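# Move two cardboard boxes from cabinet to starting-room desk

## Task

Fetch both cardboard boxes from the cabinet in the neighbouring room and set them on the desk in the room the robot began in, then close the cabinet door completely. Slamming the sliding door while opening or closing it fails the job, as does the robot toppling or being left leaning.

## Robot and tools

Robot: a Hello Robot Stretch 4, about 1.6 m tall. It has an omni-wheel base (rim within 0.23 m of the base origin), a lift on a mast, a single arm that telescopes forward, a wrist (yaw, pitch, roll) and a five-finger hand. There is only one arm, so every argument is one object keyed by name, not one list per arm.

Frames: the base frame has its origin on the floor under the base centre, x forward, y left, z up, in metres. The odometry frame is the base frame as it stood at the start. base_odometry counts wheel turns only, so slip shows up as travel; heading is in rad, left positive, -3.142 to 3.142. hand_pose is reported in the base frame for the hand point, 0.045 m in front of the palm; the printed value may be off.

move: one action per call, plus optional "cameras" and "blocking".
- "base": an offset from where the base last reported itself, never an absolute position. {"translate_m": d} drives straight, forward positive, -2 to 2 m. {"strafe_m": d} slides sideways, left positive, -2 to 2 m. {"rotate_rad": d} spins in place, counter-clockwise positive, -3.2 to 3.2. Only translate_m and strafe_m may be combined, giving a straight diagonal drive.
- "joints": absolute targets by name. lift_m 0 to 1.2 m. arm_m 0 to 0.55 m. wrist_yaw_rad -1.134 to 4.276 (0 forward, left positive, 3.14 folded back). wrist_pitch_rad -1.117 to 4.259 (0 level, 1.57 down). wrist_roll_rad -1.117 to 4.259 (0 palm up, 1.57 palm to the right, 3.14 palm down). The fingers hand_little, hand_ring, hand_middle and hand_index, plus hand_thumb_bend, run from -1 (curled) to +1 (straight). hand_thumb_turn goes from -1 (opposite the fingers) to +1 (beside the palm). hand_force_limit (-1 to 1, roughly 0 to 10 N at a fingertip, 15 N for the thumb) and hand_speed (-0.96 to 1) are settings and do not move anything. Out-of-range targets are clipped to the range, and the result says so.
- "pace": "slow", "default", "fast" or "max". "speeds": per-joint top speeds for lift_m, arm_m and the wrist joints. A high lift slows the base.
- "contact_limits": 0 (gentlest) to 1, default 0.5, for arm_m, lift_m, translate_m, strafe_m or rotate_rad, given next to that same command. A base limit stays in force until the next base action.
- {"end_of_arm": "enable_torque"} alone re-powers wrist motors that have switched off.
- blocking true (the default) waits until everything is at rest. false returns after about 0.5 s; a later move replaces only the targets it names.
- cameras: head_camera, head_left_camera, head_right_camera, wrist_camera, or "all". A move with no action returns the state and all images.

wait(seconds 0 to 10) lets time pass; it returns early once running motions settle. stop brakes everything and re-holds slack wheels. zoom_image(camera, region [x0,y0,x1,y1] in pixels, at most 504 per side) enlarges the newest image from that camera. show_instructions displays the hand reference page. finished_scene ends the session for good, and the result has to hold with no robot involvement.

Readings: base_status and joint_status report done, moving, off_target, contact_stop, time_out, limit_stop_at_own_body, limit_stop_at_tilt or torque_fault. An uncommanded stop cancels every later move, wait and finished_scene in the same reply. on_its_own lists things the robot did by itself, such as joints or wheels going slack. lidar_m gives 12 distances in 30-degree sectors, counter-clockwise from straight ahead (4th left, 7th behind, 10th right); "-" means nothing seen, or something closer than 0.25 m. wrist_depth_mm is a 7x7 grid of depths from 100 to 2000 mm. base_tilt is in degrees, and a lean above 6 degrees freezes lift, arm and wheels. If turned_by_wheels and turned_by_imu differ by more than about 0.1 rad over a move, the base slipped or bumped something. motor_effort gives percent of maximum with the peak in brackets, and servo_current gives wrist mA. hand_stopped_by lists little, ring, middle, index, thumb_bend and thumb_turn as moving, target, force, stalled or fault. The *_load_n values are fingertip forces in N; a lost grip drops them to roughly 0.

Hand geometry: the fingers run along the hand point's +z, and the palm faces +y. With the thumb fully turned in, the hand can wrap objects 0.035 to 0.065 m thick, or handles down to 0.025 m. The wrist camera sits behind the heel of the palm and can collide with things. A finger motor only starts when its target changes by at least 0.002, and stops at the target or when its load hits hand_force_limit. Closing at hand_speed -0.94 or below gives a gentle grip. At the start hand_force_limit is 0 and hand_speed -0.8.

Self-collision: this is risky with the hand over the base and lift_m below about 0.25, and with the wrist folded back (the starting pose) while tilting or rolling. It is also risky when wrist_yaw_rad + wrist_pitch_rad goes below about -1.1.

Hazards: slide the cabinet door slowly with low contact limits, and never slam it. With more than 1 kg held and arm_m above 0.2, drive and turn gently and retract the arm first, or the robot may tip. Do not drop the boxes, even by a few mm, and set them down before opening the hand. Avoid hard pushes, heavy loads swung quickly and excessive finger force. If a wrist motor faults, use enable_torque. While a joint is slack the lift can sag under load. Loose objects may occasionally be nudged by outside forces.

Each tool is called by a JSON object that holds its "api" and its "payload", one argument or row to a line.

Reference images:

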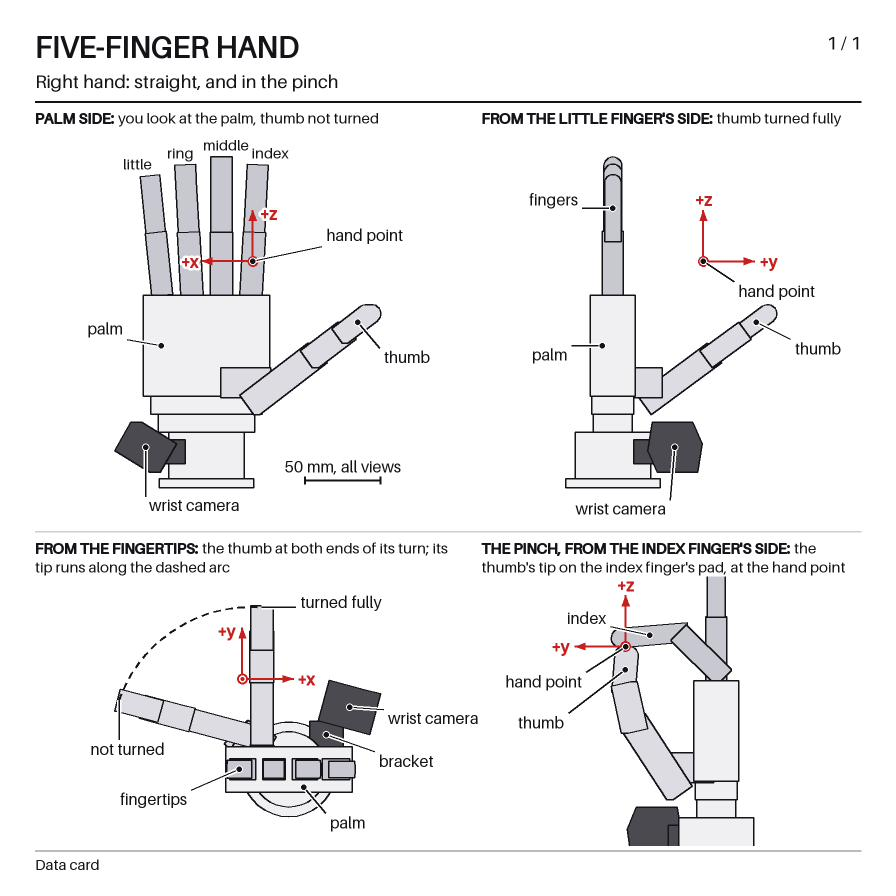

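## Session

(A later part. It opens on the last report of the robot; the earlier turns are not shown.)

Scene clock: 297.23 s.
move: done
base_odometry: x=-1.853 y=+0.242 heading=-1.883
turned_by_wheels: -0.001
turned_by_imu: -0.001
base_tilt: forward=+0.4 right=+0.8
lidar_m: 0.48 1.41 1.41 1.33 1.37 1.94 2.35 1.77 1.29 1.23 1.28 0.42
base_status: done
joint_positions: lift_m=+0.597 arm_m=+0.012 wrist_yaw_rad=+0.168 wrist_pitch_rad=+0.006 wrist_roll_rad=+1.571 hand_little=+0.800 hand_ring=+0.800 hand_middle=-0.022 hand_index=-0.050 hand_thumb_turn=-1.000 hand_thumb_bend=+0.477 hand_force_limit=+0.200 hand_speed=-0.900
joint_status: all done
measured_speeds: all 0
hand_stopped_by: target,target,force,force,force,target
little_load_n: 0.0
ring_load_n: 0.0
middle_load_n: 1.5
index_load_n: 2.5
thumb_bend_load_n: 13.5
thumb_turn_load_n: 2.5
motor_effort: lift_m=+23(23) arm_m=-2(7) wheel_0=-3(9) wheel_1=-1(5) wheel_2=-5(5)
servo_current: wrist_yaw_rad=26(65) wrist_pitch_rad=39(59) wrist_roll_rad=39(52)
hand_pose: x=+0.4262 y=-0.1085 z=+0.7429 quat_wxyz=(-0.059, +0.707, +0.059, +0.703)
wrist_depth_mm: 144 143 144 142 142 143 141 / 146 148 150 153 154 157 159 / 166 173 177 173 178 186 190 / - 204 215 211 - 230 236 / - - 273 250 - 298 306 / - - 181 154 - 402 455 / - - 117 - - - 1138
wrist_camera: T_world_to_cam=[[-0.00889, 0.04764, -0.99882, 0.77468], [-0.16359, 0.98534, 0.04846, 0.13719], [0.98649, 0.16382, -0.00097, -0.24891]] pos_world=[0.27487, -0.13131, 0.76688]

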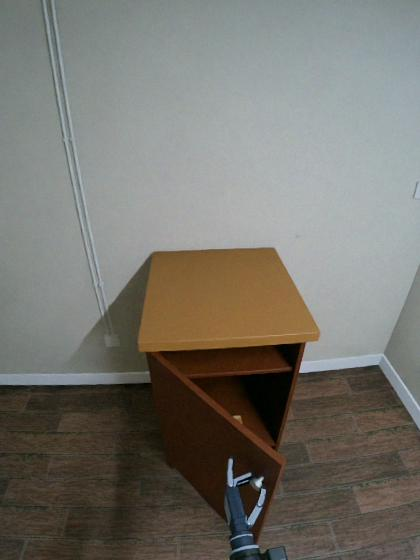

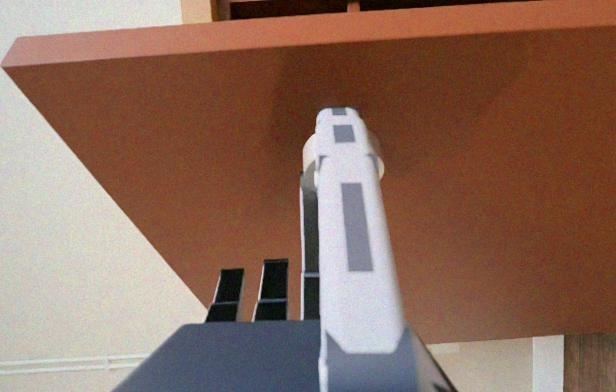

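{"api": "move", "payload": {
  "base": {"strafe_m": 0.055, "translate_m": -0.0085},
  "joints": {"arm_m": 0.006, "wrist_yaw_rad": 0.089},
  "speeds": {"arm_m": 0.03, "wrist_yaw_rad": 0.16},
  "pace": "slow"
}}

{"api": "move", "payload": {
  "base": {"strafe_m": 0.0586, "translate_m": -0.007},
  "joints": {"wrist_yaw_rad": 0.002},
  "speeds": {"wrist_yaw_rad": 0.16},
  "pace": "slow",
  "cameras": ["head_camera", "wrist_camera"]
}}

Scene clock: 299.67 s.
move: done
base_odometry: x=-1.798 y=+0.234 heading=-1.884
turned_by_wheels: -0.001
turned_by_imu: -0.001
base_tilt: forward=+0.4 right=+0.8
lidar_m: 0.46 1.44 1.37 1.28 1.34 1.92 2.35 1.91 1.35 1.28 1.35 0.43
base_status: done
joint_positions: lift_m=+0.597 arm_m=+0.006 wrist_yaw_rad=+0.084 wrist_pitch_rad=+0.006 wrist_roll_rad=+1.571 hand_little=+0.800 hand_ring=+0.800 hand_middle=-0.022 hand_index=-0.049 hand_thumb_turn=-1.000 hand_thumb_bend=+0.477 hand_force_limit=+0.200 hand_speed=-0.900
joint_status: all done
measured_speeds: all 0
hand_stopped_by: target,target,force,force,force,target
little_load_n: 0.0
ring_load_n: 0.0
middle_load_n: 3.0
index_load_n: 3.5
thumb_bend_load_n: 12.0
thumb_turn_load_n: 3.0
motor_effort: lift_m=+23(23) arm_m=-4(7) wheel_0=-3(8) wheel_1=+0(6) wheel_2=-3(6)
servo_current: wrist_yaw_rad=52(65) wrist_pitch_rad=59(59) wrist_roll_rad=52(59)
hand_pose: x=+0.4098 y=-0.1285 z=+0.7429 quat_wxyz=(-0.030, +0.709, +0.030, +0.704)
wrist_depth_mm: 144 142 144 143 141 142 141 / 146 147 150 153 154 157 159 / 165 174 176 174 178 186 191 / - 205 216 211 - 232 238 / - - 274 252 - 303 312 / - - 168 154 - 413 469 / - - 117 - - - 1138
pictures: none

Scene clock: 301.43 s.
move: done
base_odometry: x=-1.740 y=+0.222 heading=-1.884
turned_by_wheels: -0.001
turned_by_imu: -0.001
base_tilt: forward=+0.3 right=+0.7
lidar_m: 0.51 1.43 1.29 1.21 1.27 1.85 2.33 1.96 1.42 1.35 1.39 0.42
base_status: done
joint_positions: lift_m=+0.597 arm_m=+0.006 wrist_yaw_rad=-0.005 wrist_pitch_rad=+0.006 wrist_roll_rad=+1.571 hand_little=+0.800 hand_ring=+0.800 hand_middle=-0.022 hand_index=-0.049 hand_thumb_turn=-1.000 hand_thumb_bend=+0.477 hand_force_limit=+0.200 hand_speed=-0.900
joint_status: all done
measured_speeds: all 0
hand_stopped_by: target,target,force,force,force,target
little_load_n: 0.0
ring_load_n: 0.0
middle_load_n: 2.5
index_load_n: 3.0
thumb_bend_load_n: 12.5
thumb_turn_load_n: 3.5
motor_effort: lift_m=+23(23) arm_m=-3(4) wheel_0=-3(9) wheel_1=+1(5) wheel_2=-5(6)
servo_current: wrist_yaw_rad=59(91) wrist_pitch_rad=39(65) wrist_roll_rad=39(59)
hand_pose: x=+0.3975 y=-0.1486 z=+0.7429 quat_wxyz=(+0.001, +0.709, -0.002, +0.705)
wrist_depth_mm: 144 142 142 141 141 142 141 / 146 148 150 153 154 157 158 / 166 174 176 173 179 187 191 / - 205 216 210 - 232 237 / - - 274 252 - 301 312 / - - 168 154 - 445 462 / - - 117 - - - 1118
wrist_camera: T_world_to_cam=[[-0.00057, 0.04846, -0.99882, 0.77314], [0.00826, 0.99879, 0.04846, 0.10571], [0.99997, -0.00822, -0.00097, -0.24491]] pos_world=[0.24447, -0.14506, 0.76688]

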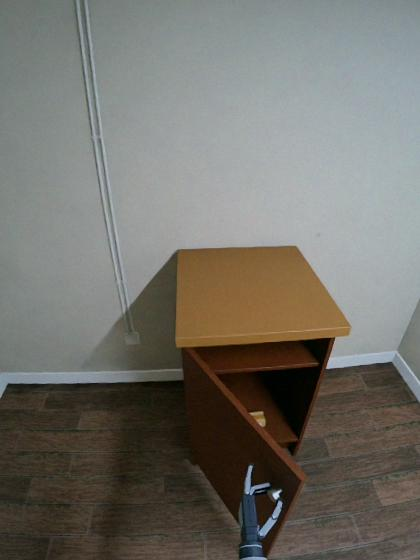

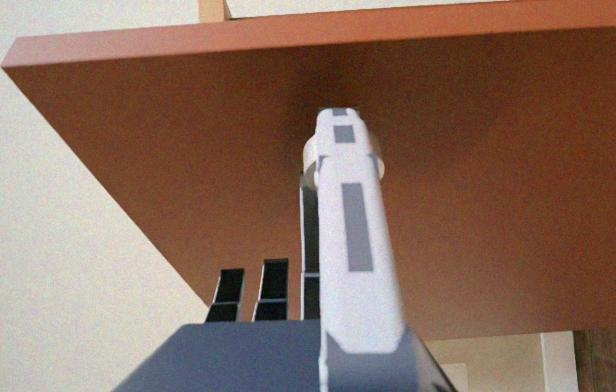

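{"api": "move", "payload": {
  "base": {"strafe_m": 0.058, "translate_m": -0.004},
  "joints": {"wrist_yaw_rad": -0.085},
  "speeds": {"wrist_yaw_rad": 0.16},
  "pace": "slow"
}}

{"api": "move", "payload": {
  "base": {"strafe_m": 0.0589, "translate_m": 0.002},
  "joints": {"wrist_yaw_rad": -0.173},
  "speeds": {"wrist_yaw_rad": 0.16},
  "pace": "slow"
}}

{"api": "move", "payload": {
  "base": {"strafe_m": 0.0584, "translate_m": 0.0075},
  "joints": {"wrist_yaw_rad": -0.26},
  "speeds": {"wrist_yaw_rad": 0.16},
  "pace": "slow",
  "cameras": ["head_camera", "wrist_camera"]
}}

Scene clock: 303.63 s.
move: done
base_odometry: x=-1.684 y=+0.209 heading=-1.885
turned_by_wheels: +0.000
turned_by_imu: -0.001
base_tilt: forward=+0.3 right=+0.8
lidar_m: 0.53 1.43 1.23 1.17 1.21 1.82 2.33 2.03 1.49 1.41 1.45 0.41
base_status: done
joint_positions: lift_m=+0.597 arm_m=+0.006 wrist_yaw_rad=-0.090 wrist_pitch_rad=+0.006 wrist_roll_rad=+1.571 hand_little=+0.800 hand_ring=+0.800 hand_middle=-0.022 hand_index=-0.049 hand_thumb_turn=-1.000 hand_thumb_bend=+0.477 hand_force_limit=+0.200 hand_speed=-0.900
joint_status: all done
measured_speeds: all 0
hand_stopped_by: target,target,force,force,force,target
little_load_n: 0.0
ring_load_n: 0.0
middle_load_n: 2.5
index_load_n: 4.0
thumb_bend_load_n: 12.0
thumb_turn_load_n: 3.5
motor_effort: lift_m=+23(23) arm_m=+1(2) wheel_0=-1(9) wheel_1=+1(6) wheel_2=-4(6)
servo_current: wrist_yaw_rad=52(72) wrist_pitch_rad=39(65) wrist_roll_rad=39(59)
hand_pose: x=+0.3840 y=-0.1669 z=+0.7429 quat_wxyz=(+0.032, +0.708, -0.032, +0.704)
wrist_depth_mm: 144 142 141 140 141 142 141 / 146 147 150 153 154 157 158 / 166 174 176 174 179 188 191 / - 205 217 212 - 234 238 / - - 277 208 - 304 317 / - - 168 154 - 421 473 / - - 117 - - - 1118
pictures: none

Scene clock: 305.37 s.
move: done
base_odometry: x=-1.629 y=+0.189 heading=-1.885
turned_by_wheels: +0.000
turned_by_imu: +0.000
base_tilt: forward=+0.3 right=+0.8
lidar_m: 0.59 1.42 1.17 1.12 1.16 1.80 2.32 2.13 1.52 1.46 1.53 0.40
base_status: done
joint_positions: lift_m=+0.597 arm_m=+0.006 wrist_yaw_rad=-0.178 wrist_pitch_rad=+0.006 wrist_roll_rad=+1.571 hand_little=+0.800 hand_ring=+0.800 hand_middle=-0.022 hand_index=-0.049 hand_thumb_turn=-1.000 hand_thumb_bend=+0.477 hand_force_limit=+0.200 hand_speed=-0.900
joint_status: all done
measured_speeds: all 0
hand_stopped_by: target,target,force,force,force,target
little_load_n: 0.0
ring_load_n: 0.0
middle_load_n: 2.5
index_load_n: 4.0
thumb_bend_load_n: 12.0
thumb_turn_load_n: 3.5
motor_effort: lift_m=+23(23) arm_m=+1(1) wheel_0=-1(8) wheel_1=+1(6) wheel_2=-5(6)
servo_current: wrist_yaw_rad=33(65) wrist_pitch_rad=46(65) wrist_roll_rad=39(59)
hand_pose: x=+0.3686 y=-0.1844 z=+0.7429 quat_wxyz=(+0.062, +0.706, -0.063, +0.702)
wrist_depth_mm: 143 142 140 140 140 142 141 / 146 148 150 153 155 157 158 / 166 174 177 174 179 188 198 / - 206 218 213 - 236 239 / - - 278 209 - 310 319 / - - 168 154 - 424 488 / - - 117 - - - 1078
pictures: none

Scene clock: 307.13 s.
move: done
base_odometry: x=-1.575 y=+0.164 heading=-1.885
turned_by_wheels: +0.000
turned_by_imu: -0.001
base_tilt: forward=+0.4 right=+0.8
lidar_m: 0.64 1.43 1.09 1.04 1.10 1.74 2.35 2.24 1.62 1.52 1.55 0.39
base_status: done
joint_positions: lift_m=+0.597 arm_m=+0.006 wrist_yaw_rad=-0.264 wrist_pitch_rad=+0.006 wrist_roll_rad=+1.571 hand_little=+0.800 hand_ring=+0.800 hand_middle=-0.022 hand_index=-0.049 hand_thumb_turn=-1.000 hand_thumb_bend=+0.477 hand_force_limit=+0.200 hand_speed=-0.900
joint_status: all done
measured_speeds: all 0
hand_stopped_by: target,target,force,force,force,target
little_load_n: 0.0
ring_load_n: 0.0
middle_load_n: 2.5
index_load_n: 4.5
thumb_bend_load_n: 12.0
thumb_turn_load_n: 3.5
motor_effort: lift_m=+23(23) arm_m=+1(1) wheel_0=-2(10) wheel_1=+2(6) wheel_2=-3(8)
servo_current: wrist_yaw_rad=33(72) wrist_pitch_rad=39(72) wrist_roll_rad=46(59)
hand_pose: x=+0.3519 y=-0.2003 z=+0.7429 quat_wxyz=(+0.093, +0.703, -0.094, +0.699)
wrist_depth_mm: 143 141 140 141 140 141 141 / 146 147 150 153 154 157 159 / 166 175 178 175 179 188 191 / - 213 219 213 - 236 240 / - - 278 209 - 310 320 / - - 168 154 - 430 492 / - - 117 - - - 1098
wrist_camera: T_world_to_cam=[[0.01191, 0.04698, -0.99882, 0.77094], [0.26469, 0.96312, 0.04845, 0.06033], [0.96426, -0.26495, -0.00097, -0.23858]] pos_world=[0.20491, -0.15754, 0.76688]

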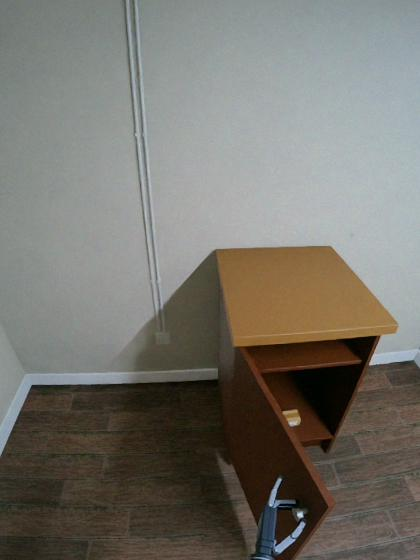

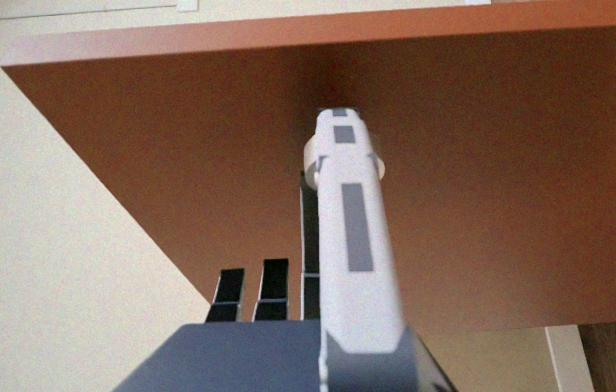

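{"api": "move", "payload": {
  "base": {"strafe_m": 0.0574, "translate_m": 0.013},
  "joints": {"wrist_yaw_rad": -0.347},
  "speeds": {"wrist_yaw_rad": 0.16},
  "pace": "slow"
}}

{"api": "move", "payload": {
  "base": {"strafe_m": 0.056, "translate_m": 0.018},
  "joints": {"wrist_yaw_rad": -0.434},
  "speeds": {"wrist_yaw_rad": 0.16},
  "pace": "slow"
}}

{"api": "move", "payload": {
  "base": {"strafe_m": 0.0542, "translate_m": 0.0233},
  "joints": {"wrist_yaw_rad": -0.522},
  "speeds": {"wrist_yaw_rad": 0.16},
  "pace": "slow"
}}

{"api": "move", "payload": {
  "base": {"strafe_m": 0.052, "translate_m": 0.0279},
  "joints": {"wrist_yaw_rad": -0.609},
  "speeds": {"wrist_yaw_rad": 0.16},
  "pace": "slow",
  "cameras": ["head_camera", "head_right_camera", "wrist_camera"]
}}

Scene clock: 309.60 s.
move: done
base_odometry: x=-1.525 y=+0.133 heading=-1.886
turned_by_wheels: +0.000
turned_by_imu: -0.002
base_tilt: forward=+0.3 right=+0.7
lidar_m: 0.72 1.41 1.05 0.99 1.04 1.74 2.38 2.34 1.67 1.56 1.64 0.36
base_status: done
joint_positions: lift_m=+0.597 arm_m=+0.006 wrist_yaw_rad=-0.352 wrist_pitch_rad=+0.006 wrist_roll_rad=+1.571 hand_little=+0.800 hand_ring=+0.800 hand_middle=-0.022 hand_index=-0.049 hand_thumb_turn=-1.000 hand_thumb_bend=+0.477 hand_force_limit=+0.200 hand_speed=-0.900
joint_status: all done
measured_speeds: all 0
hand_stopped_by: target,target,force,force,force,target
little_load_n: 0.0
ring_load_n: 0.0
middle_load_n: 2.5
index_load_n: 4.5
thumb_bend_load_n: 11.5
thumb_turn_load_n: 3.5
motor_effort: lift_m=+23(23) arm_m=+1(1) wheel_0=-1(7) wheel_1=-1(6) wheel_2=-4(6)
servo_current: wrist_yaw_rad=59(72) wrist_pitch_rad=59(65) wrist_roll_rad=46(59)
hand_pose: x=+0.3337 y=-0.2148 z=+0.7429 quat_wxyz=(+0.123, +0.698, -0.124, +0.694)
wrist_depth_mm: 142 142 140 141 140 141 140 / 146 147 150 153 154 157 159 / 166 175 177 174 179 188 191 / - 206 220 213 - 236 241 / - - 281 209 - 314 322 / - - 168 154 - 433 496 / - - 117 - - - 1078
pictures: none

Scene clock: 311.40 s.
move: done
base_odometry: x=-1.477 y=+0.099 heading=-1.886
turned_by_wheels: +0.000
turned_by_imu: +0.000
base_tilt: forward=+0.3 right=+0.8
lidar_m: 0.82 1.39 0.99 0.94 0.98 1.71 2.38 2.41 1.72 1.65 0.37 0.39
base_status: done
joint_positions: lift_m=+0.597 arm_m=+0.006 wrist_yaw_rad=-0.439 wrist_pitch_rad=+0.006 wrist_roll_rad=+1.571 hand_little=+0.800 hand_ring=+0.800 hand_middle=-0.022 hand_index=-0.049 hand_thumb_turn=-1.000 hand_thumb_bend=+0.477 hand_force_limit=+0.200 hand_speed=-0.900
joint_status: all done
measured_speeds: all 0
hand_stopped_by: target,target,force,force,force,target
little_load_n: 0.0
ring_load_n: 0.0
middle_load_n: 2.0
index_load_n: 4.5
thumb_bend_load_n: 12.0
thumb_turn_load_n: 4.0
motor_effort: lift_m=+23(23) arm_m=+1(1) wheel_0=+0(8) wheel_1=+0(6) wheel_2=-6(7)
servo_current: wrist_yaw_rad=33(78) wrist_pitch_rad=59(59) wrist_roll_rad=59(59)
hand_pose: x=+0.3144 y=-0.2277 z=+0.7429 quat_wxyz=(+0.153, +0.692, -0.155, +0.688)
wrist_depth_mm: 141 142 139 140 140 141 140 / 146 148 150 153 154 158 158 / 166 175 178 175 179 189 192 / - 215 220 213 - 238 242 / - - 282 208 - 315 325 / - - 168 154 - 436 504 / - - 117 - - - 1042
pictures: none

Scene clock: 313.20 s.
move: done
base_odometry: x=-1.433 y=+0.060 heading=-1.887
turned_by_wheels: +0.000
turned_by_imu: -0.002
base_tilt: forward=+0.3 right=+0.7
lidar_m: 1.01 1.34 0.94 0.88 0.92 1.70 2.40 2.49 1.78 1.68 0.36 0.38
base_status: done
joint_positions: lift_m=+0.597 arm_m=+0.006 wrist_yaw_rad=-0.528 wrist_pitch_rad=+0.006 wrist_roll_rad=+1.571 hand_little=+0.800 hand_ring=+0.800 hand_middle=-0.022 hand_index=-0.049 hand_thumb_turn=-1.000 hand_thumb_bend=+0.477 hand_force_limit=+0.200 hand_speed=-0.900
joint_status: all done
measured_speeds: all 0
hand_stopped_by: target,target,force,force,force,target
little_load_n: 0.0
ring_load_n: 0.0
middle_load_n: 2.0
index_load_n: 4.0
thumb_bend_load_n: 12.5
thumb_turn_load_n: 3.5
motor_effort: lift_m=+23(23) arm_m=+1(1) wheel_0=-2(7) wheel_1=+0(7) wheel_2=-4(8)
servo_current: wrist_yaw_rad=52(65) wrist_pitch_rad=39(72) wrist_roll_rad=46(59)
hand_pose: x=+0.2937 y=-0.2389 z=+0.7429 quat_wxyz=(+0.184, +0.685, -0.185, +0.681)
wrist_depth_mm: 141 142 140 140 140 141 141 / 146 148 150 153 154 158 159 / 167 175 178 175 180 189 193 / - 213 220 214 - 236 242 / - - 281 209 - 315 325 / - - 168 154 - 436 504 / - - 117 - - - 946
pictures: none

Scene clock: 315.03 s.
move: done
base_odometry: x=-1.392 y=+0.018 heading=-1.887
turned_by_wheels: +0.000
turned_by_imu: +0.000
base_tilt: forward=+0.3 right=+0.7
lidar_m: 1.21 1.25 0.88 0.83 0.87 1.69 2.43 2.50 1.83 1.74 0.36 0.41
base_status: done
joint_positions: lift_m=+0.597 arm_m=+0.006 wrist_yaw_rad=-0.615 wrist_pitch_rad=+0.006 wrist_roll_rad=+1.571 hand_little=+0.800 hand_ring=+0.800 hand_middle=-0.022 hand_index=-0.049 hand_thumb_turn=-1.000 hand_thumb_bend=+0.477 hand_force_limit=+0.200 hand_speed=-0.900
joint_status: all done
measured_speeds: all 0
hand_stopped_by: target,target,force,force,force,target
little_load_n: 0.0
ring_load_n: 0.0
middle_load_n: 1.5
index_load_n: 4.0
thumb_bend_load_n: 12.5
thumb_turn_load_n: 3.5
motor_effort: lift_m=+23(23) arm_m=+1(1) wheel_0=+0(6) wheel_1=+0(7) wheel_2=-5(6)
servo_current: wrist_yaw_rad=59(72) wrist_pitch_rad=52(59) wrist_roll_rad=59(59)
hand_pose: x=+0.2724 y=-0.2482 z=+0.7429 quat_wxyz=(+0.213, +0.676, -0.215, +0.672)
wrist_depth_mm: 141 141 140 140 140 141 141 / 146 148 151 153 154 157 159 / 167 176 179 175 180 190 200 / - 215 220 215 - 238 243 / - - 283 209 - 315 325 / - - 168 154 - 442 508 / - - 117 - - - 809
wrist_camera: T_world_to_cam=[[0.02733, 0.04003, -0.99882, 0.76821], [0.57959, 0.81347, 0.04846, 0.00466], [0.81445, -0.58023, -0.00097, -0.21202]] pos_world=[0.14898, -0.15756, 0.76688]

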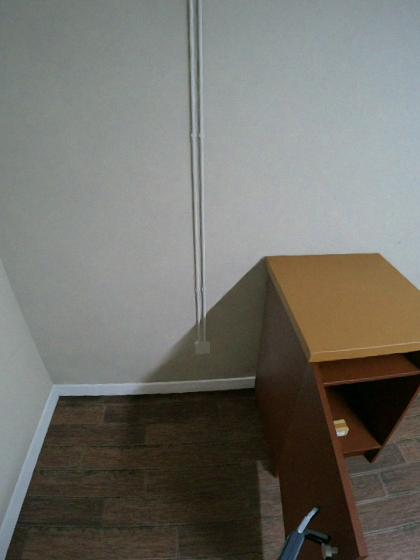

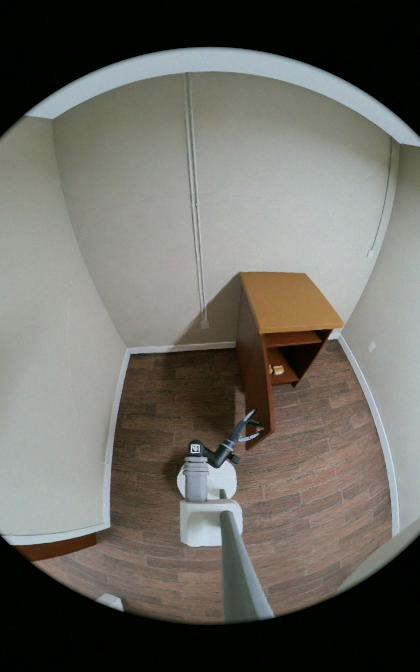

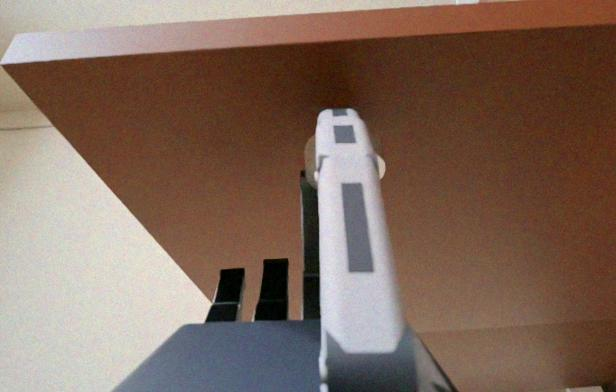

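{"api": "zoom_image", "payload": {
  "camera": "head_camera",
  "region": [260, 340, 420, 500]
}}

{"api": "zoom_image", "payload": {
  "camera": "head_right_camera",
  "region": [220, 300, 360, 460]
}}

Scaled by 3.150 from the camera's image (finer frame: 1200x1600).

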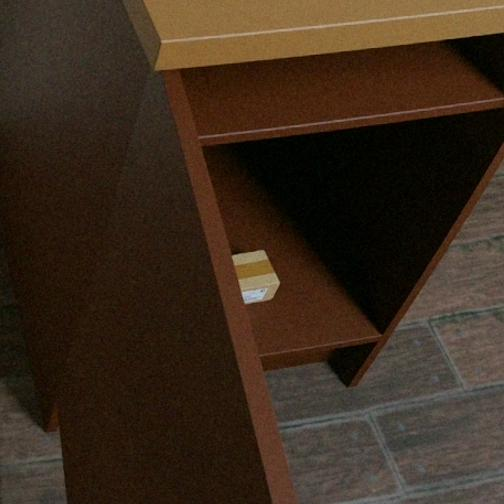

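Scaled by 3.150 from the camera's image (finer frame: 600x960).

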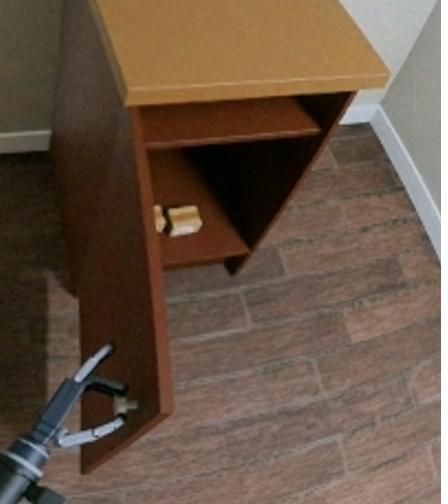

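{"api": "move", "payload": {
  "joints": {"hand_speed": -0.6, "hand_index": 0.6, "hand_middle": 0.6, "hand_thumb_bend": 1.0}
}}

{"api": "move", "payload": {
  "base": {"strafe_m": 0.12, "translate_m": 0.0},
  "pace": "slow",
  "cameras": ["head_camera", "head_right_camera", "wrist_camera"]
}}

Scene clock: 318.30 s.
move: done
base_odometry: x=-1.392 y=+0.018 heading=-1.887
turned_by_wheels: +0.000
turned_by_imu: -0.001
base_tilt: forward=+0.4 right=+0.8
lidar_m: 1.19 1.26 0.88 0.83 0.89 1.69 2.45 2.52 1.82 1.72 0.34 0.40
base_status: not commanded
joint_positions: lift_m=+0.597 arm_m=+0.006 wrist_yaw_rad=-0.612 wrist_pitch_rad=+0.006 wrist_roll_rad=+1.571 hand_little=+0.800 hand_ring=+0.800 hand_middle=+0.600 hand_index=+0.600 hand_thumb_turn=-1.000 hand_thumb_bend=+1.000 hand_force_limit=+0.200 hand_speed=-0.600
joint_status: all done
measured_speeds: all 0
hand_stopped_by: target,target,target,target,target,target
little_load_n: 0.0
ring_load_n: 0.0
middle_load_n: 0.0
index_load_n: 0.0
thumb_bend_load_n: 0.0
thumb_turn_load_n: 0.0
motor_effort: lift_m=+23(23) arm_m=+1(1) wheel_0=+1(1) wheel_1=+0(1) wheel_2=-1(5)
servo_current: wrist_yaw_rad=52(65) wrist_pitch_rad=39(65) wrist_roll_rad=39(52)
hand_pose: x=+0.2733 y=-0.2479 z=+0.7429 quat_wxyz=(+0.212, +0.676, -0.214, +0.672)
wrist_depth_mm: 138 138 139 138 138 137 142 / 148 151 154 155 153 160 161 / - 180 183 184 - 193 204 / - 222 227 230 - 242 247 / - - 294 270 - 327 340 / - - 168 156 - 462 535 / - - 117 - - - 854
pictures: none

Scene clock: 320.63 s.
move: done
base_odometry: x=-1.278 y=-0.020 heading=-1.887
turned_by_wheels: +0.000
turned_by_imu: +0.000
base_tilt: forward=+0.4 right=+0.8
lidar_m: 1.28 1.06 0.77 0.71 0.74 1.63 2.44 2.52 1.94 1.85 0.44 0.59
base_status: done
joint_positions: lift_m=+0.597 arm_m=+0.006 wrist_yaw_rad=-0.611 wrist_pitch_rad=+0.006 wrist_roll_rad=+1.571 hand_little=+0.800 hand_ring=+0.800 hand_middle=+0.600 hand_index=+0.600 hand_thumb_turn=-1.000 hand_thumb_bend=+1.000 hand_force_limit=+0.200 hand_speed=-0.600
joint_status: not commanded
measured_speeds: all 0
hand_stopped_by: target,target,target,target,target,target
little_load_n: 0.0
ring_load_n: 0.0
middle_load_n: 0.5
index_load_n: 0.0
thumb_bend_load_n: 0.0
thumb_turn_load_n: 0.5
motor_effort: lift_m=+23(23) arm_m=+1(1) wheel_0=+2(10) wheel_1=-1(7) wheel_2=+1(5)
servo_current: wrist_yaw_rad=39(65) wrist_pitch_rad=46(65) wrist_roll_rad=33(59)
hand_pose: x=+0.2734 y=-0.2478 z=+0.7429 quat_wxyz=(+0.212, +0.676, -0.214, +0.672)
wrist_depth_mm: - 265 265 266 272 273 278 / - - 310 312 310 325 329 / - - 370 375 - 389 397 / - - 455 466 - 496 504 / - - 627 544 - 676 699 / - - 167 156 - - 917 / - - 116 - - - 1060
wrist_camera: T_world_to_cam=[[0.02717, 0.04014, -0.99882, 0.76824], [0.57631, 0.81579, 0.04846, 0.00517], [0.81678, -0.57695, -0.00097, -0.21247]] pos_world=[0.14969, -0.15764, 0.76688]

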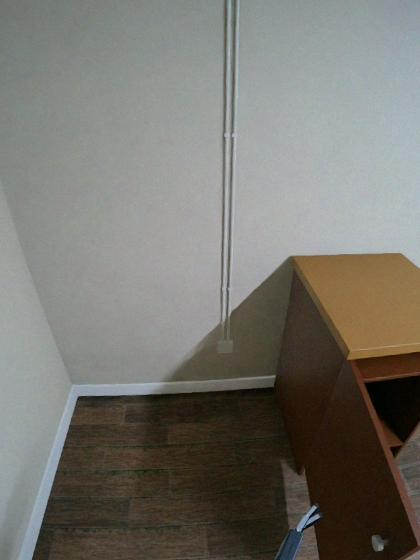

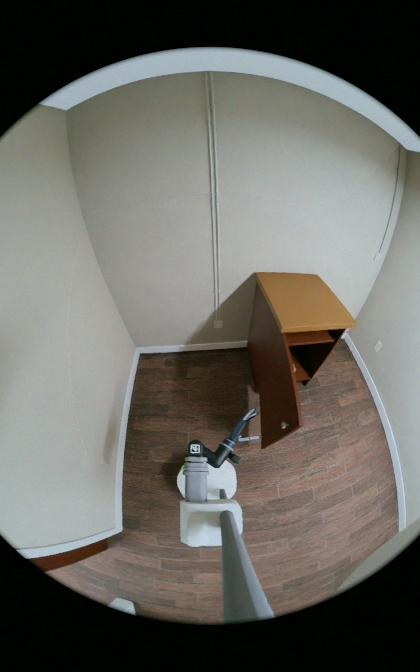

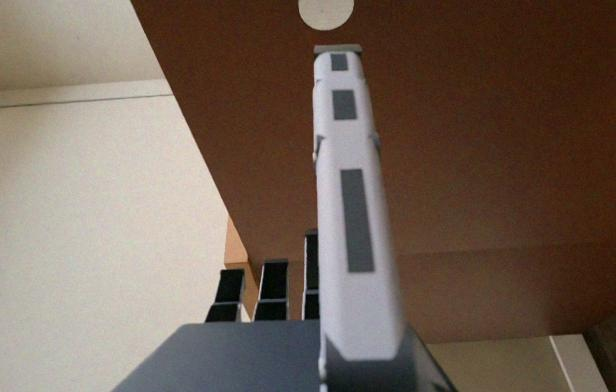

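{"api": "move", "payload": {
  "base": {"translate_m": -0.40},
  "joints": {"wrist_yaw_rad": 0.0}
}}

{"api": "move", "payload": {
  "base": {"strafe_m": -0.75},
  "joints": {"lift_m": 0.12, "hand_thumb_turn": 1.0, "hand_index": 1, "hand_middle": 1, "hand_ring": 1, "hand_little": 1},
  "cameras": ["all"]
}}

Scene clock: 323.83 s.
move: done
base_odometry: x=-1.154 y=+0.360 heading=-1.887
turned_by_wheels: +0.000
turned_by_imu: -0.002
base_tilt: forward=+0.3 right=+0.8
lidar_m: 1.67 1.05 0.76 0.69 0.86 1.29 2.04 2.12 1.97 1.86 1.92 0.71
base_status: done
joint_positions: lift_m=+0.597 arm_m=+0.006 wrist_yaw_rad=-0.002 wrist_pitch_rad=+0.006 wrist_roll_rad=+1.571 hand_little=+0.800 hand_ring=+0.800 hand_middle=+0.600 hand_index=+0.600 hand_thumb_turn=-1.000 hand_thumb_bend=+1.000 hand_force_limit=+0.200 hand_speed=-0.600
joint_status: all done
measured_speeds: all 0
hand_stopped_by: target,target,target,target,target,target
little_load_n: 0.0
ring_load_n: 0.0
middle_load_n: 0.0
index_load_n: 0.0
thumb_bend_load_n: 0.0
thumb_turn_load_n: 0.5
motor_effort: lift_m=+23(23) arm_m=+0(1) wheel_0=+1(8) wheel_1=+0(7) wheel_2=-1(11)
servo_current: wrist_yaw_rad=33(104) wrist_pitch_rad=46(65) wrist_roll_rad=20(52)
hand_pose: x=+0.3979 y=-0.1480 z=+0.7429 quat_wxyz=(+0.001, +0.709, -0.001, +0.705)
wrist_depth_mm: - - 640 647 668 715 759 / - - - 1098 - 1160 1078 / - - - - - 1464 1138 / - - - - - 1464 1182 / - - - - - 1430 1182 / - - 158 157 - - 1205 / - - 116 - - - 1138
pictures: none

Scene clock: 327.67 s.
move: done
base_odometry: x=-1.866 y=+0.594 heading=-1.887
turned_by_wheels: +0.000
turned_by_imu: -0.006
base_tilt: forward=+0.3 right=+0.8
lidar_m: 1.08 0.67 1.52 1.44 1.66 2.02 2.02 1.65 1.19 1.12 1.17 1.57
base_status: done
joint_positions: lift_m=+0.120 arm_m=+0.006 wrist_yaw_rad=-0.002 wrist_pitch_rad=+0.006 wrist_roll_rad=+1.571 hand_little=+1.000 hand_ring=+1.000 hand_middle=+1.000 hand_index=+1.000 hand_thumb_turn=+1.000 hand_thumb_bend=+1.000 hand_force_limit=+0.200 hand_speed=-0.600
joint_status: all done
measured_speeds: all 0
hand_stopped_by: target,target,target,target,target,target
little_load_n: 0.0
ring_load_n: 0.0
middle_load_n: 0.0
index_load_n: 0.0
thumb_bend_load_n: 0.0
thumb_turn_load_n: 0.0
motor_effort: lift_m=+18(24) arm_m=+1(1) wheel_0=-2(9) wheel_1=+1(11) wheel_2=-1(4)
servo_current: wrist_yaw_rad=26(59) wrist_pitch_rad=59(65) wrist_roll_rad=39(72)
hand_pose: x=+0.3979 y=-0.1480 z=+0.2663 quat_wxyz=(+0.001, +0.709, -0.001, +0.705)
wrist_depth_mm: - - - - 1098 585 418 / - - - - 1160 597 424 / - - - 931 1060 621 430 / 931 1042 1366 1464 976 627 436 / 917 1042 1499 1499 960 640 - / 917 1042 1160 179 211 768 - / 904 976 117 - - - -
pictures: head_camera, head_left_camera, head_right_camera, wrist_camera
wrist_camera: T_world_to_cam=[[-0.00068, 0.04846, -0.99882, 0.29702], [0.00586, 0.99881, 0.04846, 0.12918], [0.99998, -0.00582, -0.00097, -0.24532]] pos_world=[0.24477, -0.14485, 0.29018]

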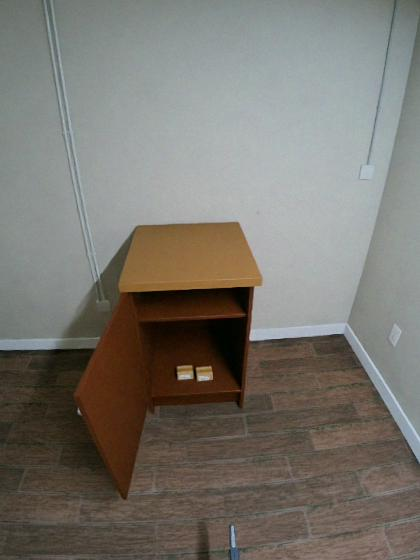

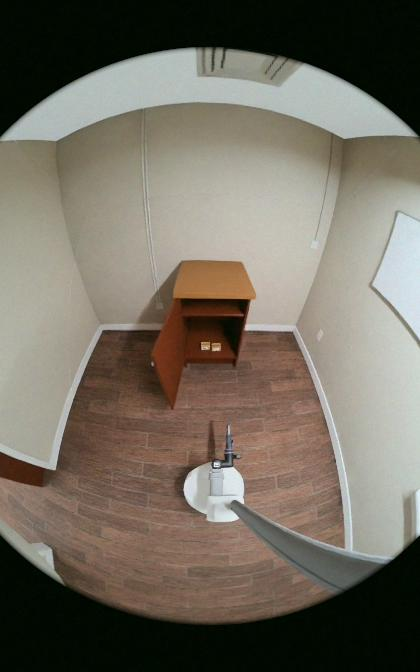

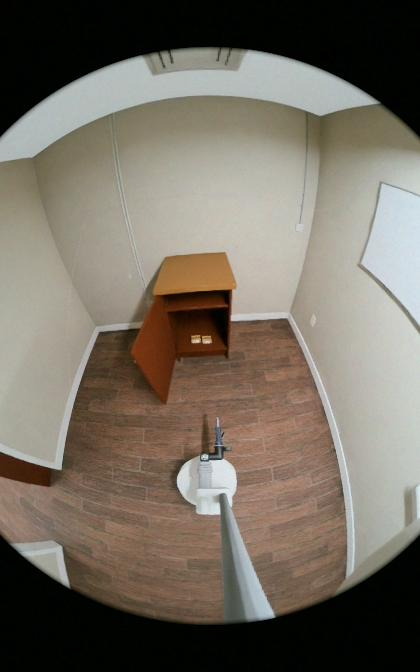

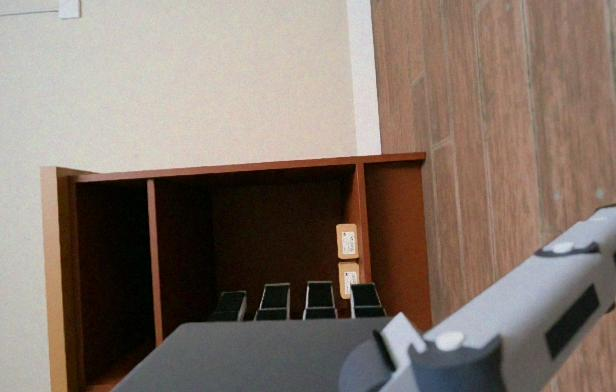

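{"api": "zoom_image", "payload": {
  "camera": "head_camera",
  "region": [120, 280, 270, 430]
}}

{"api": "zoom_image", "payload": {
  "camera": "wrist_camera",
  "region": [270, 180, 450, 340]
}}

Scaled by 3.360 from the camera's image (finer frame: 1200x1600).

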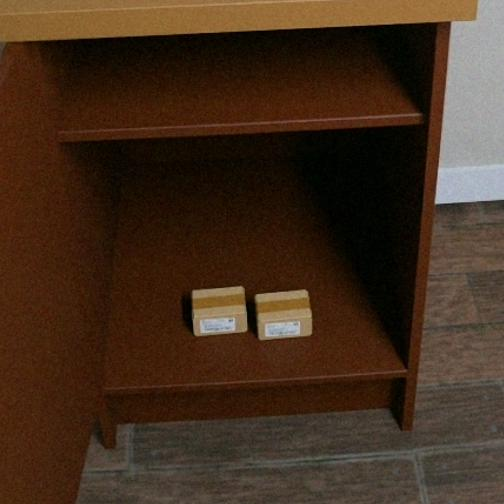

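Scaled by 2.800.

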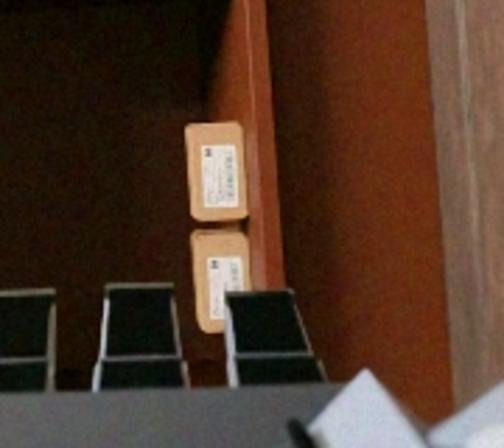

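{"api": "move", "payload": {
  "joints": {"lift_m": 0.35, "arm_m": 0.15, "wrist_roll_rad": 3.1416, "wrist_pitch_rad": 0.66, "wrist_yaw_rad": 0.0, "hand_thumb_turn": -1, "hand_thumb_bend": 1, "hand_index": 0.5, "hand_middle": 0.5},
  "cameras": ["head_camera", "wrist_camera"]
}}

Scene clock: 335.30 s.
move: done
base_odometry: x=-1.866 y=+0.594 heading=-1.887
turned_by_wheels: +0.000
turned_by_imu: -0.003
base_tilt: forward=+0.4 right=+0.8
lidar_m: 1.09 0.69 1.53 1.45 1.66 2.01 2.01 1.67 1.16 1.12 1.16 1.58
base_status: not commanded
joint_positions: lift_m=+0.350 arm_m=+0.150 wrist_yaw_rad=-0.002 wrist_pitch_rad=+0.661 wrist_roll_rad=+3.139 hand_little=+1.000 hand_ring=+1.000 hand_middle=+0.500 hand_index=+0.500 hand_thumb_turn=-1.000 hand_thumb_bend=+1.000 hand_force_limit=+0.200 hand_speed=-0.600
joint_status: all done
measured_speeds: all 0
hand_stopped_by: target,target,target,target,target,target
little_load_n: 0.0
ring_load_n: 0.0
middle_load_n: 0.0
index_load_n: 0.0
thumb_bend_load_n: 0.0
thumb_turn_load_n: 0.0
motor_effort: lift_m=+24(28) arm_m=+5(7) wheel_0=-2(2) wheel_1=+1(1) wheel_2=-1(2)
servo_current: wrist_yaw_rad=52(72) wrist_pitch_rad=39(98) wrist_roll_rad=39(85)
hand_pose: x=+0.4584 y=-0.0570 z=+0.3444 quat_wxyz=(-0.310, +0.635, -0.635, +0.311)
wrist_depth_mm: 449 452 449 449 449 459 459 / 508 512 512 521 - 525 525 / 580 585 591 597 - 597 603 / 691 699 691 707 - 715 715 / 842 842 866 820 - 866 809 / 1078 1118 991 160 - - 603 / 1308 1336 117 - - - 580
wrist_camera: T_world_to_cam=[[0.03424, 0.99887, 0.03309, 0.05352], [0.61605, -0.04716, 0.78629, -0.55935], [0.78696, -0.00654, -0.61696, 0.00443]] pos_world=[0.33927, -0.07981, 0.44078]

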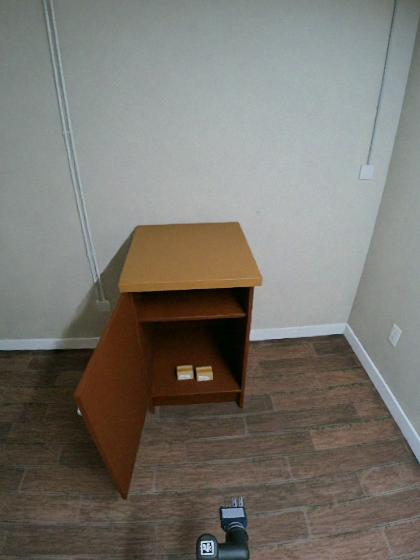

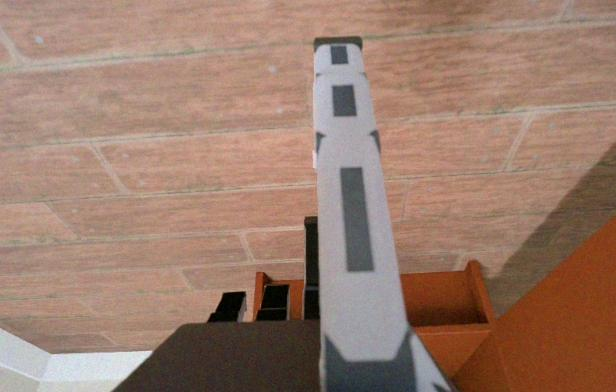

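{"api": "move", "payload": {
  "base": {"translate_m": 0.45, "strafe_m": 0.06},
  "joints": {"lift_m": 0.26, "arm_m": 0.3},
  "cameras": ["head_camera", "wrist_camera"]
}}

{"api": "zoom_image", "payload": {
  "camera": "head_camera",
  "region": [100, 340, 260, 560]
}}

Scene clock: 339.50 s.
move: done
base_odometry: x=-1.949 y=+0.147 heading=-1.887
turned_by_wheels: +0.000
turned_by_imu: +0.000
base_tilt: forward=+0.4 right=+0.8
lidar_m: 0.65 0.35 0.32 1.40 1.46 2.08 2.47 1.71 1.22 1.16 1.20 0.69
base_status: done
joint_positions: lift_m=+0.260 arm_m=+0.300 wrist_yaw_rad=-0.002 wrist_pitch_rad=+0.662 wrist_roll_rad=+3.140 hand_little=+1.000 hand_ring=+1.000 hand_middle=+0.500 hand_index=+0.500 hand_thumb_turn=-1.000 hand_thumb_bend=+1.000 hand_force_limit=+0.200 hand_speed=-0.600
joint_status: all done
measured_speeds: all 0
hand_stopped_by: target,target,target,target,target,target
little_load_n: 0.0
ring_load_n: 0.0
middle_load_n: 0.0
index_load_n: 0.5
thumb_bend_load_n: 0.0
thumb_turn_load_n: 0.0
motor_effort: lift_m=+19(24) arm_m=+5(8) wheel_0=-1(6) wheel_1=+1(7) wheel_2=+2(10)
servo_current: wrist_yaw_rad=33(65) wrist_pitch_rad=46(59) wrist_roll_rad=46(59)
hand_pose: x=+0.6084 y=-0.0570 z=+0.2548 quat_wxyz=(-0.310, +0.635, -0.635, +0.311)
wrist_depth_mm: 355 359 362 362 362 364 368 / 402 399 410 410 - 415 407 / 452 397 407 402 - 382 377 / 329 310 298 301 - 296 298 / 293 349 351 338 - 362 366 / 277 402 407 160 - 445 442 / 272 349 117 - - - 473
wrist_camera: T_world_to_cam=[[0.03437, 0.99886, 0.03323, 0.05123], [0.61632, -0.04736, 0.78607, -0.58139], [0.78675, -0.00654, -0.61724, -0.16855]] pos_world=[0.48917, -0.07981, 0.35127]

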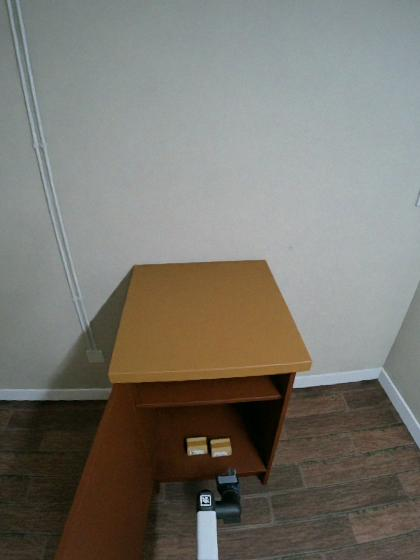

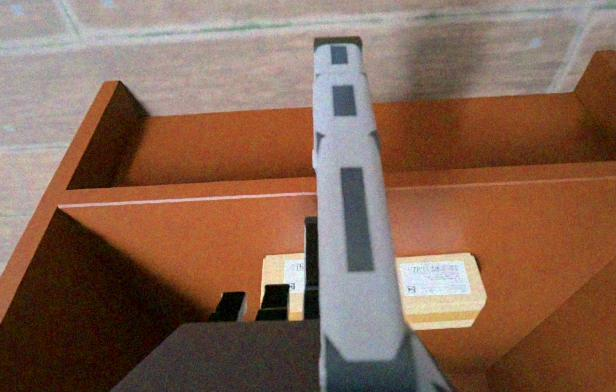

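Scaled by 2.291 from the camera's image (finer frame: 1200x1600).

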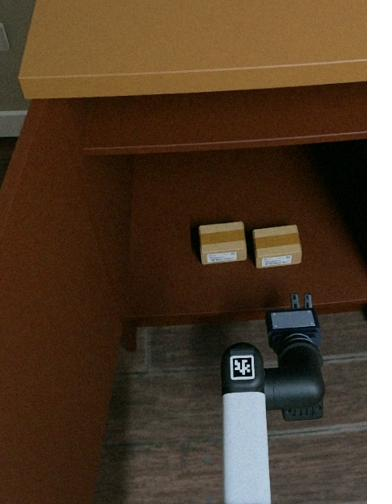

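{"api": "zoom_image", "payload": {
  "camera": "wrist_camera",
  "region": [240, 220, 500, 380]
}}

{"api": "zoom_image", "payload": {
  "camera": "head_camera",
  "region": [170, 420, 250, 500]
}}

Scaled by 1.938.

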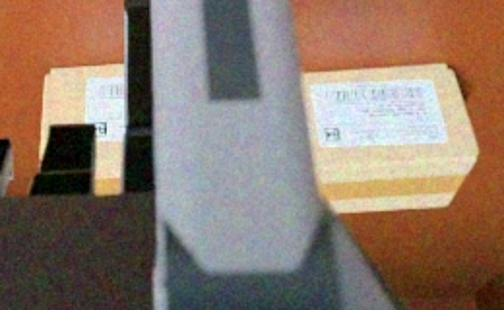

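Scaled by 6.300 from the camera's image (finer frame: 1200x1600).

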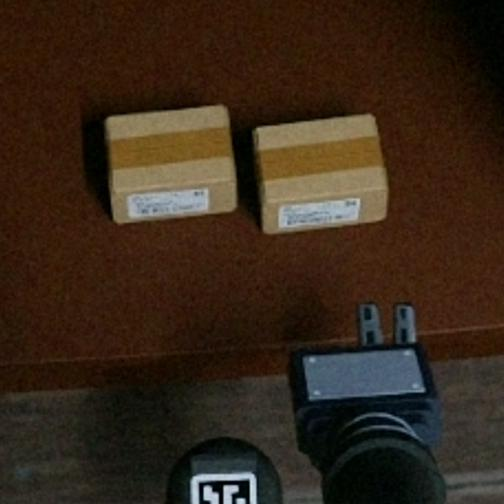

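{"api": "move", "payload": {
  "base": {"translate_m": 0.08},
  "pace": "slow",
  "joints": {"lift_m": 0.28, "arm_m": 0.43},
  "contact_limits": {"arm_m": 0.1},
  "cameras": ["head_camera", "wrist_camera"]
}}

{"api": "zoom_image", "payload": {
  "camera": "head_camera",
  "region": [170, 420, 250, 500]
}}

Scene clock: 346.20 s.
move: done
base_odometry: x=-1.974 y=+0.071 heading=-1.887
turned_by_wheels: +0.000
turned_by_imu: -0.002
base_tilt: forward=+0.3 right=+0.8
lidar_m: 0.55 0.35 0.27 1.40 1.45 2.13 2.54 1.69 1.22 1.17 1.22 0.60
base_status: done
joint_positions: lift_m=+0.280 arm_m=+0.430 wrist_yaw_rad=-0.002 wrist_pitch_rad=+0.662 wrist_roll_rad=+3.140 hand_little=+1.000 hand_ring=+1.000 hand_middle=+0.500 hand_index=+0.500 hand_thumb_turn=-1.000 hand_thumb_bend=+1.000 hand_force_limit=+0.200 hand_speed=-0.600
joint_status: all done
measured_speeds: all 0
hand_stopped_by: target,target,target,target,target,target
little_load_n: 0.0
ring_load_n: 0.0
middle_load_n: 0.0
index_load_n: 0.0
thumb_bend_load_n: 0.0
thumb_turn_load_n: 0.0
motor_effort: lift_m=+24(28) arm_m=+6(7) wheel_0=+1(7) wheel_1=+2(5) wheel_2=+0(7)
servo_current: wrist_yaw_rad=39(65) wrist_pitch_rad=46(59) wrist_roll_rad=52(59)
contact_limits: arm_m 0.1
hand_pose: x=+0.7384 y=-0.0570 z=+0.2744 quat_wxyz=(-0.310, +0.635, -0.635, +0.311)
wrist_depth_mm: 206 206 202 198 200 204 204 / 231 234 222 178 202 189 185 / 259 270 254 204 - 207 208 / 276 319 320 319 - 325 329 / 272 373 392 379 - 402 402 / 268 397 449 160 - 517 466 / 266 343 117 - - - 484
wrist_camera: T_world_to_cam=[[0.03431, 0.99886, 0.03316, 0.04618], [0.61633, -0.04726, 0.78607, -0.67684], [0.78674, -0.00654, -0.61725, -0.25879]] pos_world=[0.61917, -0.07981, 0.37077]

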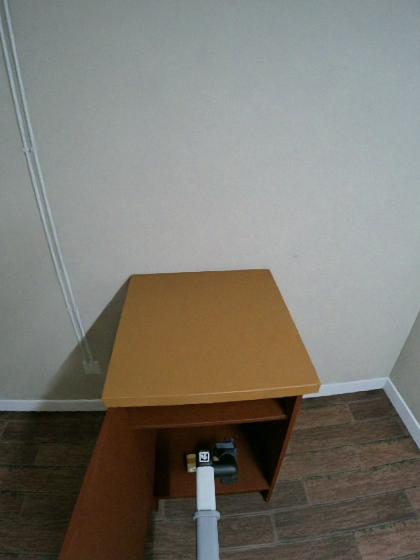

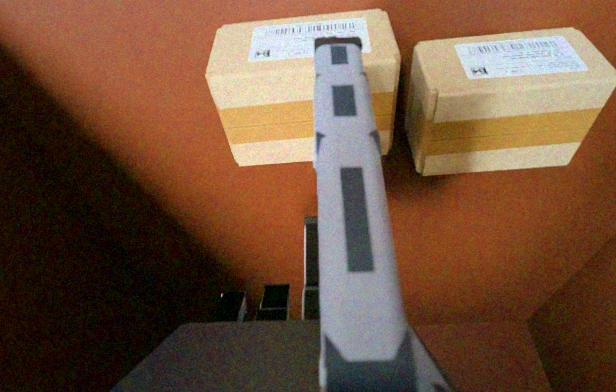

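Scaled by 6.300 from the camera's image (finer frame: 1200x1600).

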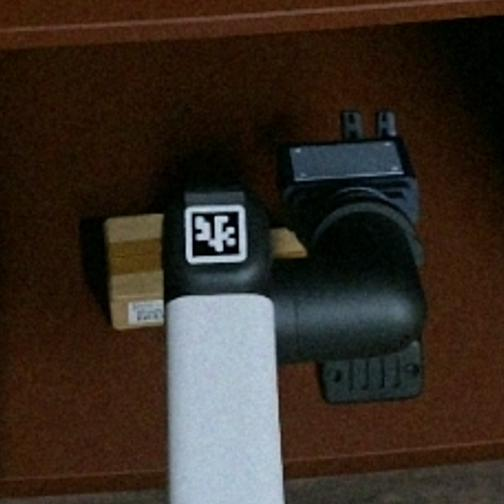

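{"api": "move", "payload": {
  "base": {"strafe_m": -0.0115},
  "pace": "slow",
  "joints": {"lift_m": 0.25, "arm_m": 0.442},
  "contact_limits": {"lift_m": 0.2},
  "cameras": ["wrist_camera"]
}}

Scene clock: 348.77 s.
move: done
base_odometry: x=-1.985 y=+0.075 heading=-1.887
turned_by_wheels: +0.000
turned_by_imu: -0.001
base_tilt: forward=+0.3 right=+0.8
lidar_m: 0.56 0.38 0.27 1.42 1.47 2.14 2.56 1.68 1.22 1.15 1.19 0.60
base_status: done
joint_positions: lift_m=+0.250 arm_m=+0.442 wrist_yaw_rad=-0.002 wrist_pitch_rad=+0.662 wrist_roll_rad=+3.140 hand_little=+1.000 hand_ring=+1.000 hand_middle=+0.500 hand_index=+0.500 hand_thumb_turn=-1.000 hand_thumb_bend=+1.000 hand_force_limit=+0.200 hand_speed=-0.600
joint_status: all done
measured_speeds: all 0
hand_stopped_by: target,target,target,target,target,target
little_load_n: 0.0
ring_load_n: 0.0
middle_load_n: 0.0
index_load_n: 0.0
thumb_bend_load_n: 0.0
thumb_turn_load_n: 0.0
motor_effort: lift_m=+18(25) arm_m=+6(8) wheel_0=+1(8) wheel_1=-1(4) wheel_2=+1(3)
servo_current: wrist_yaw_rad=65(72) wrist_pitch_rad=46(52) wrist_roll_rad=26(59)
contact_limits: lift_m 0.2
hand_pose: x=+0.7504 y=-0.0570 z=+0.2449 quat_wxyz=(-0.310, +0.635, -0.635, +0.311)
wrist_depth_mm: 175 176 173 169 168 179 179 / 199 199 190 151 147 168 168 / 227 229 229 165 - 176 172 / 252 271 272 274 - 198 290 / 256 329 332 320 - 342 345 / 252 368 382 160 - 421 449 / 250 324 117 - - - 504
wrist_camera: T_world_to_cam=[[0.03431, 0.99886, 0.03316, 0.04674], [0.61633, -0.04726, 0.78607, -0.66112], [0.78674, -0.00654, -0.61725, -0.28638]] pos_world=[0.63117, -0.07981, 0.34137]

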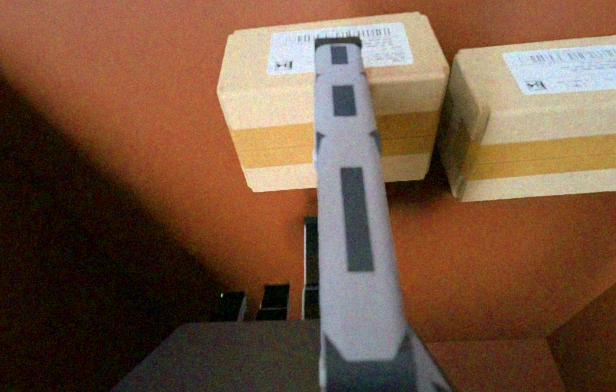

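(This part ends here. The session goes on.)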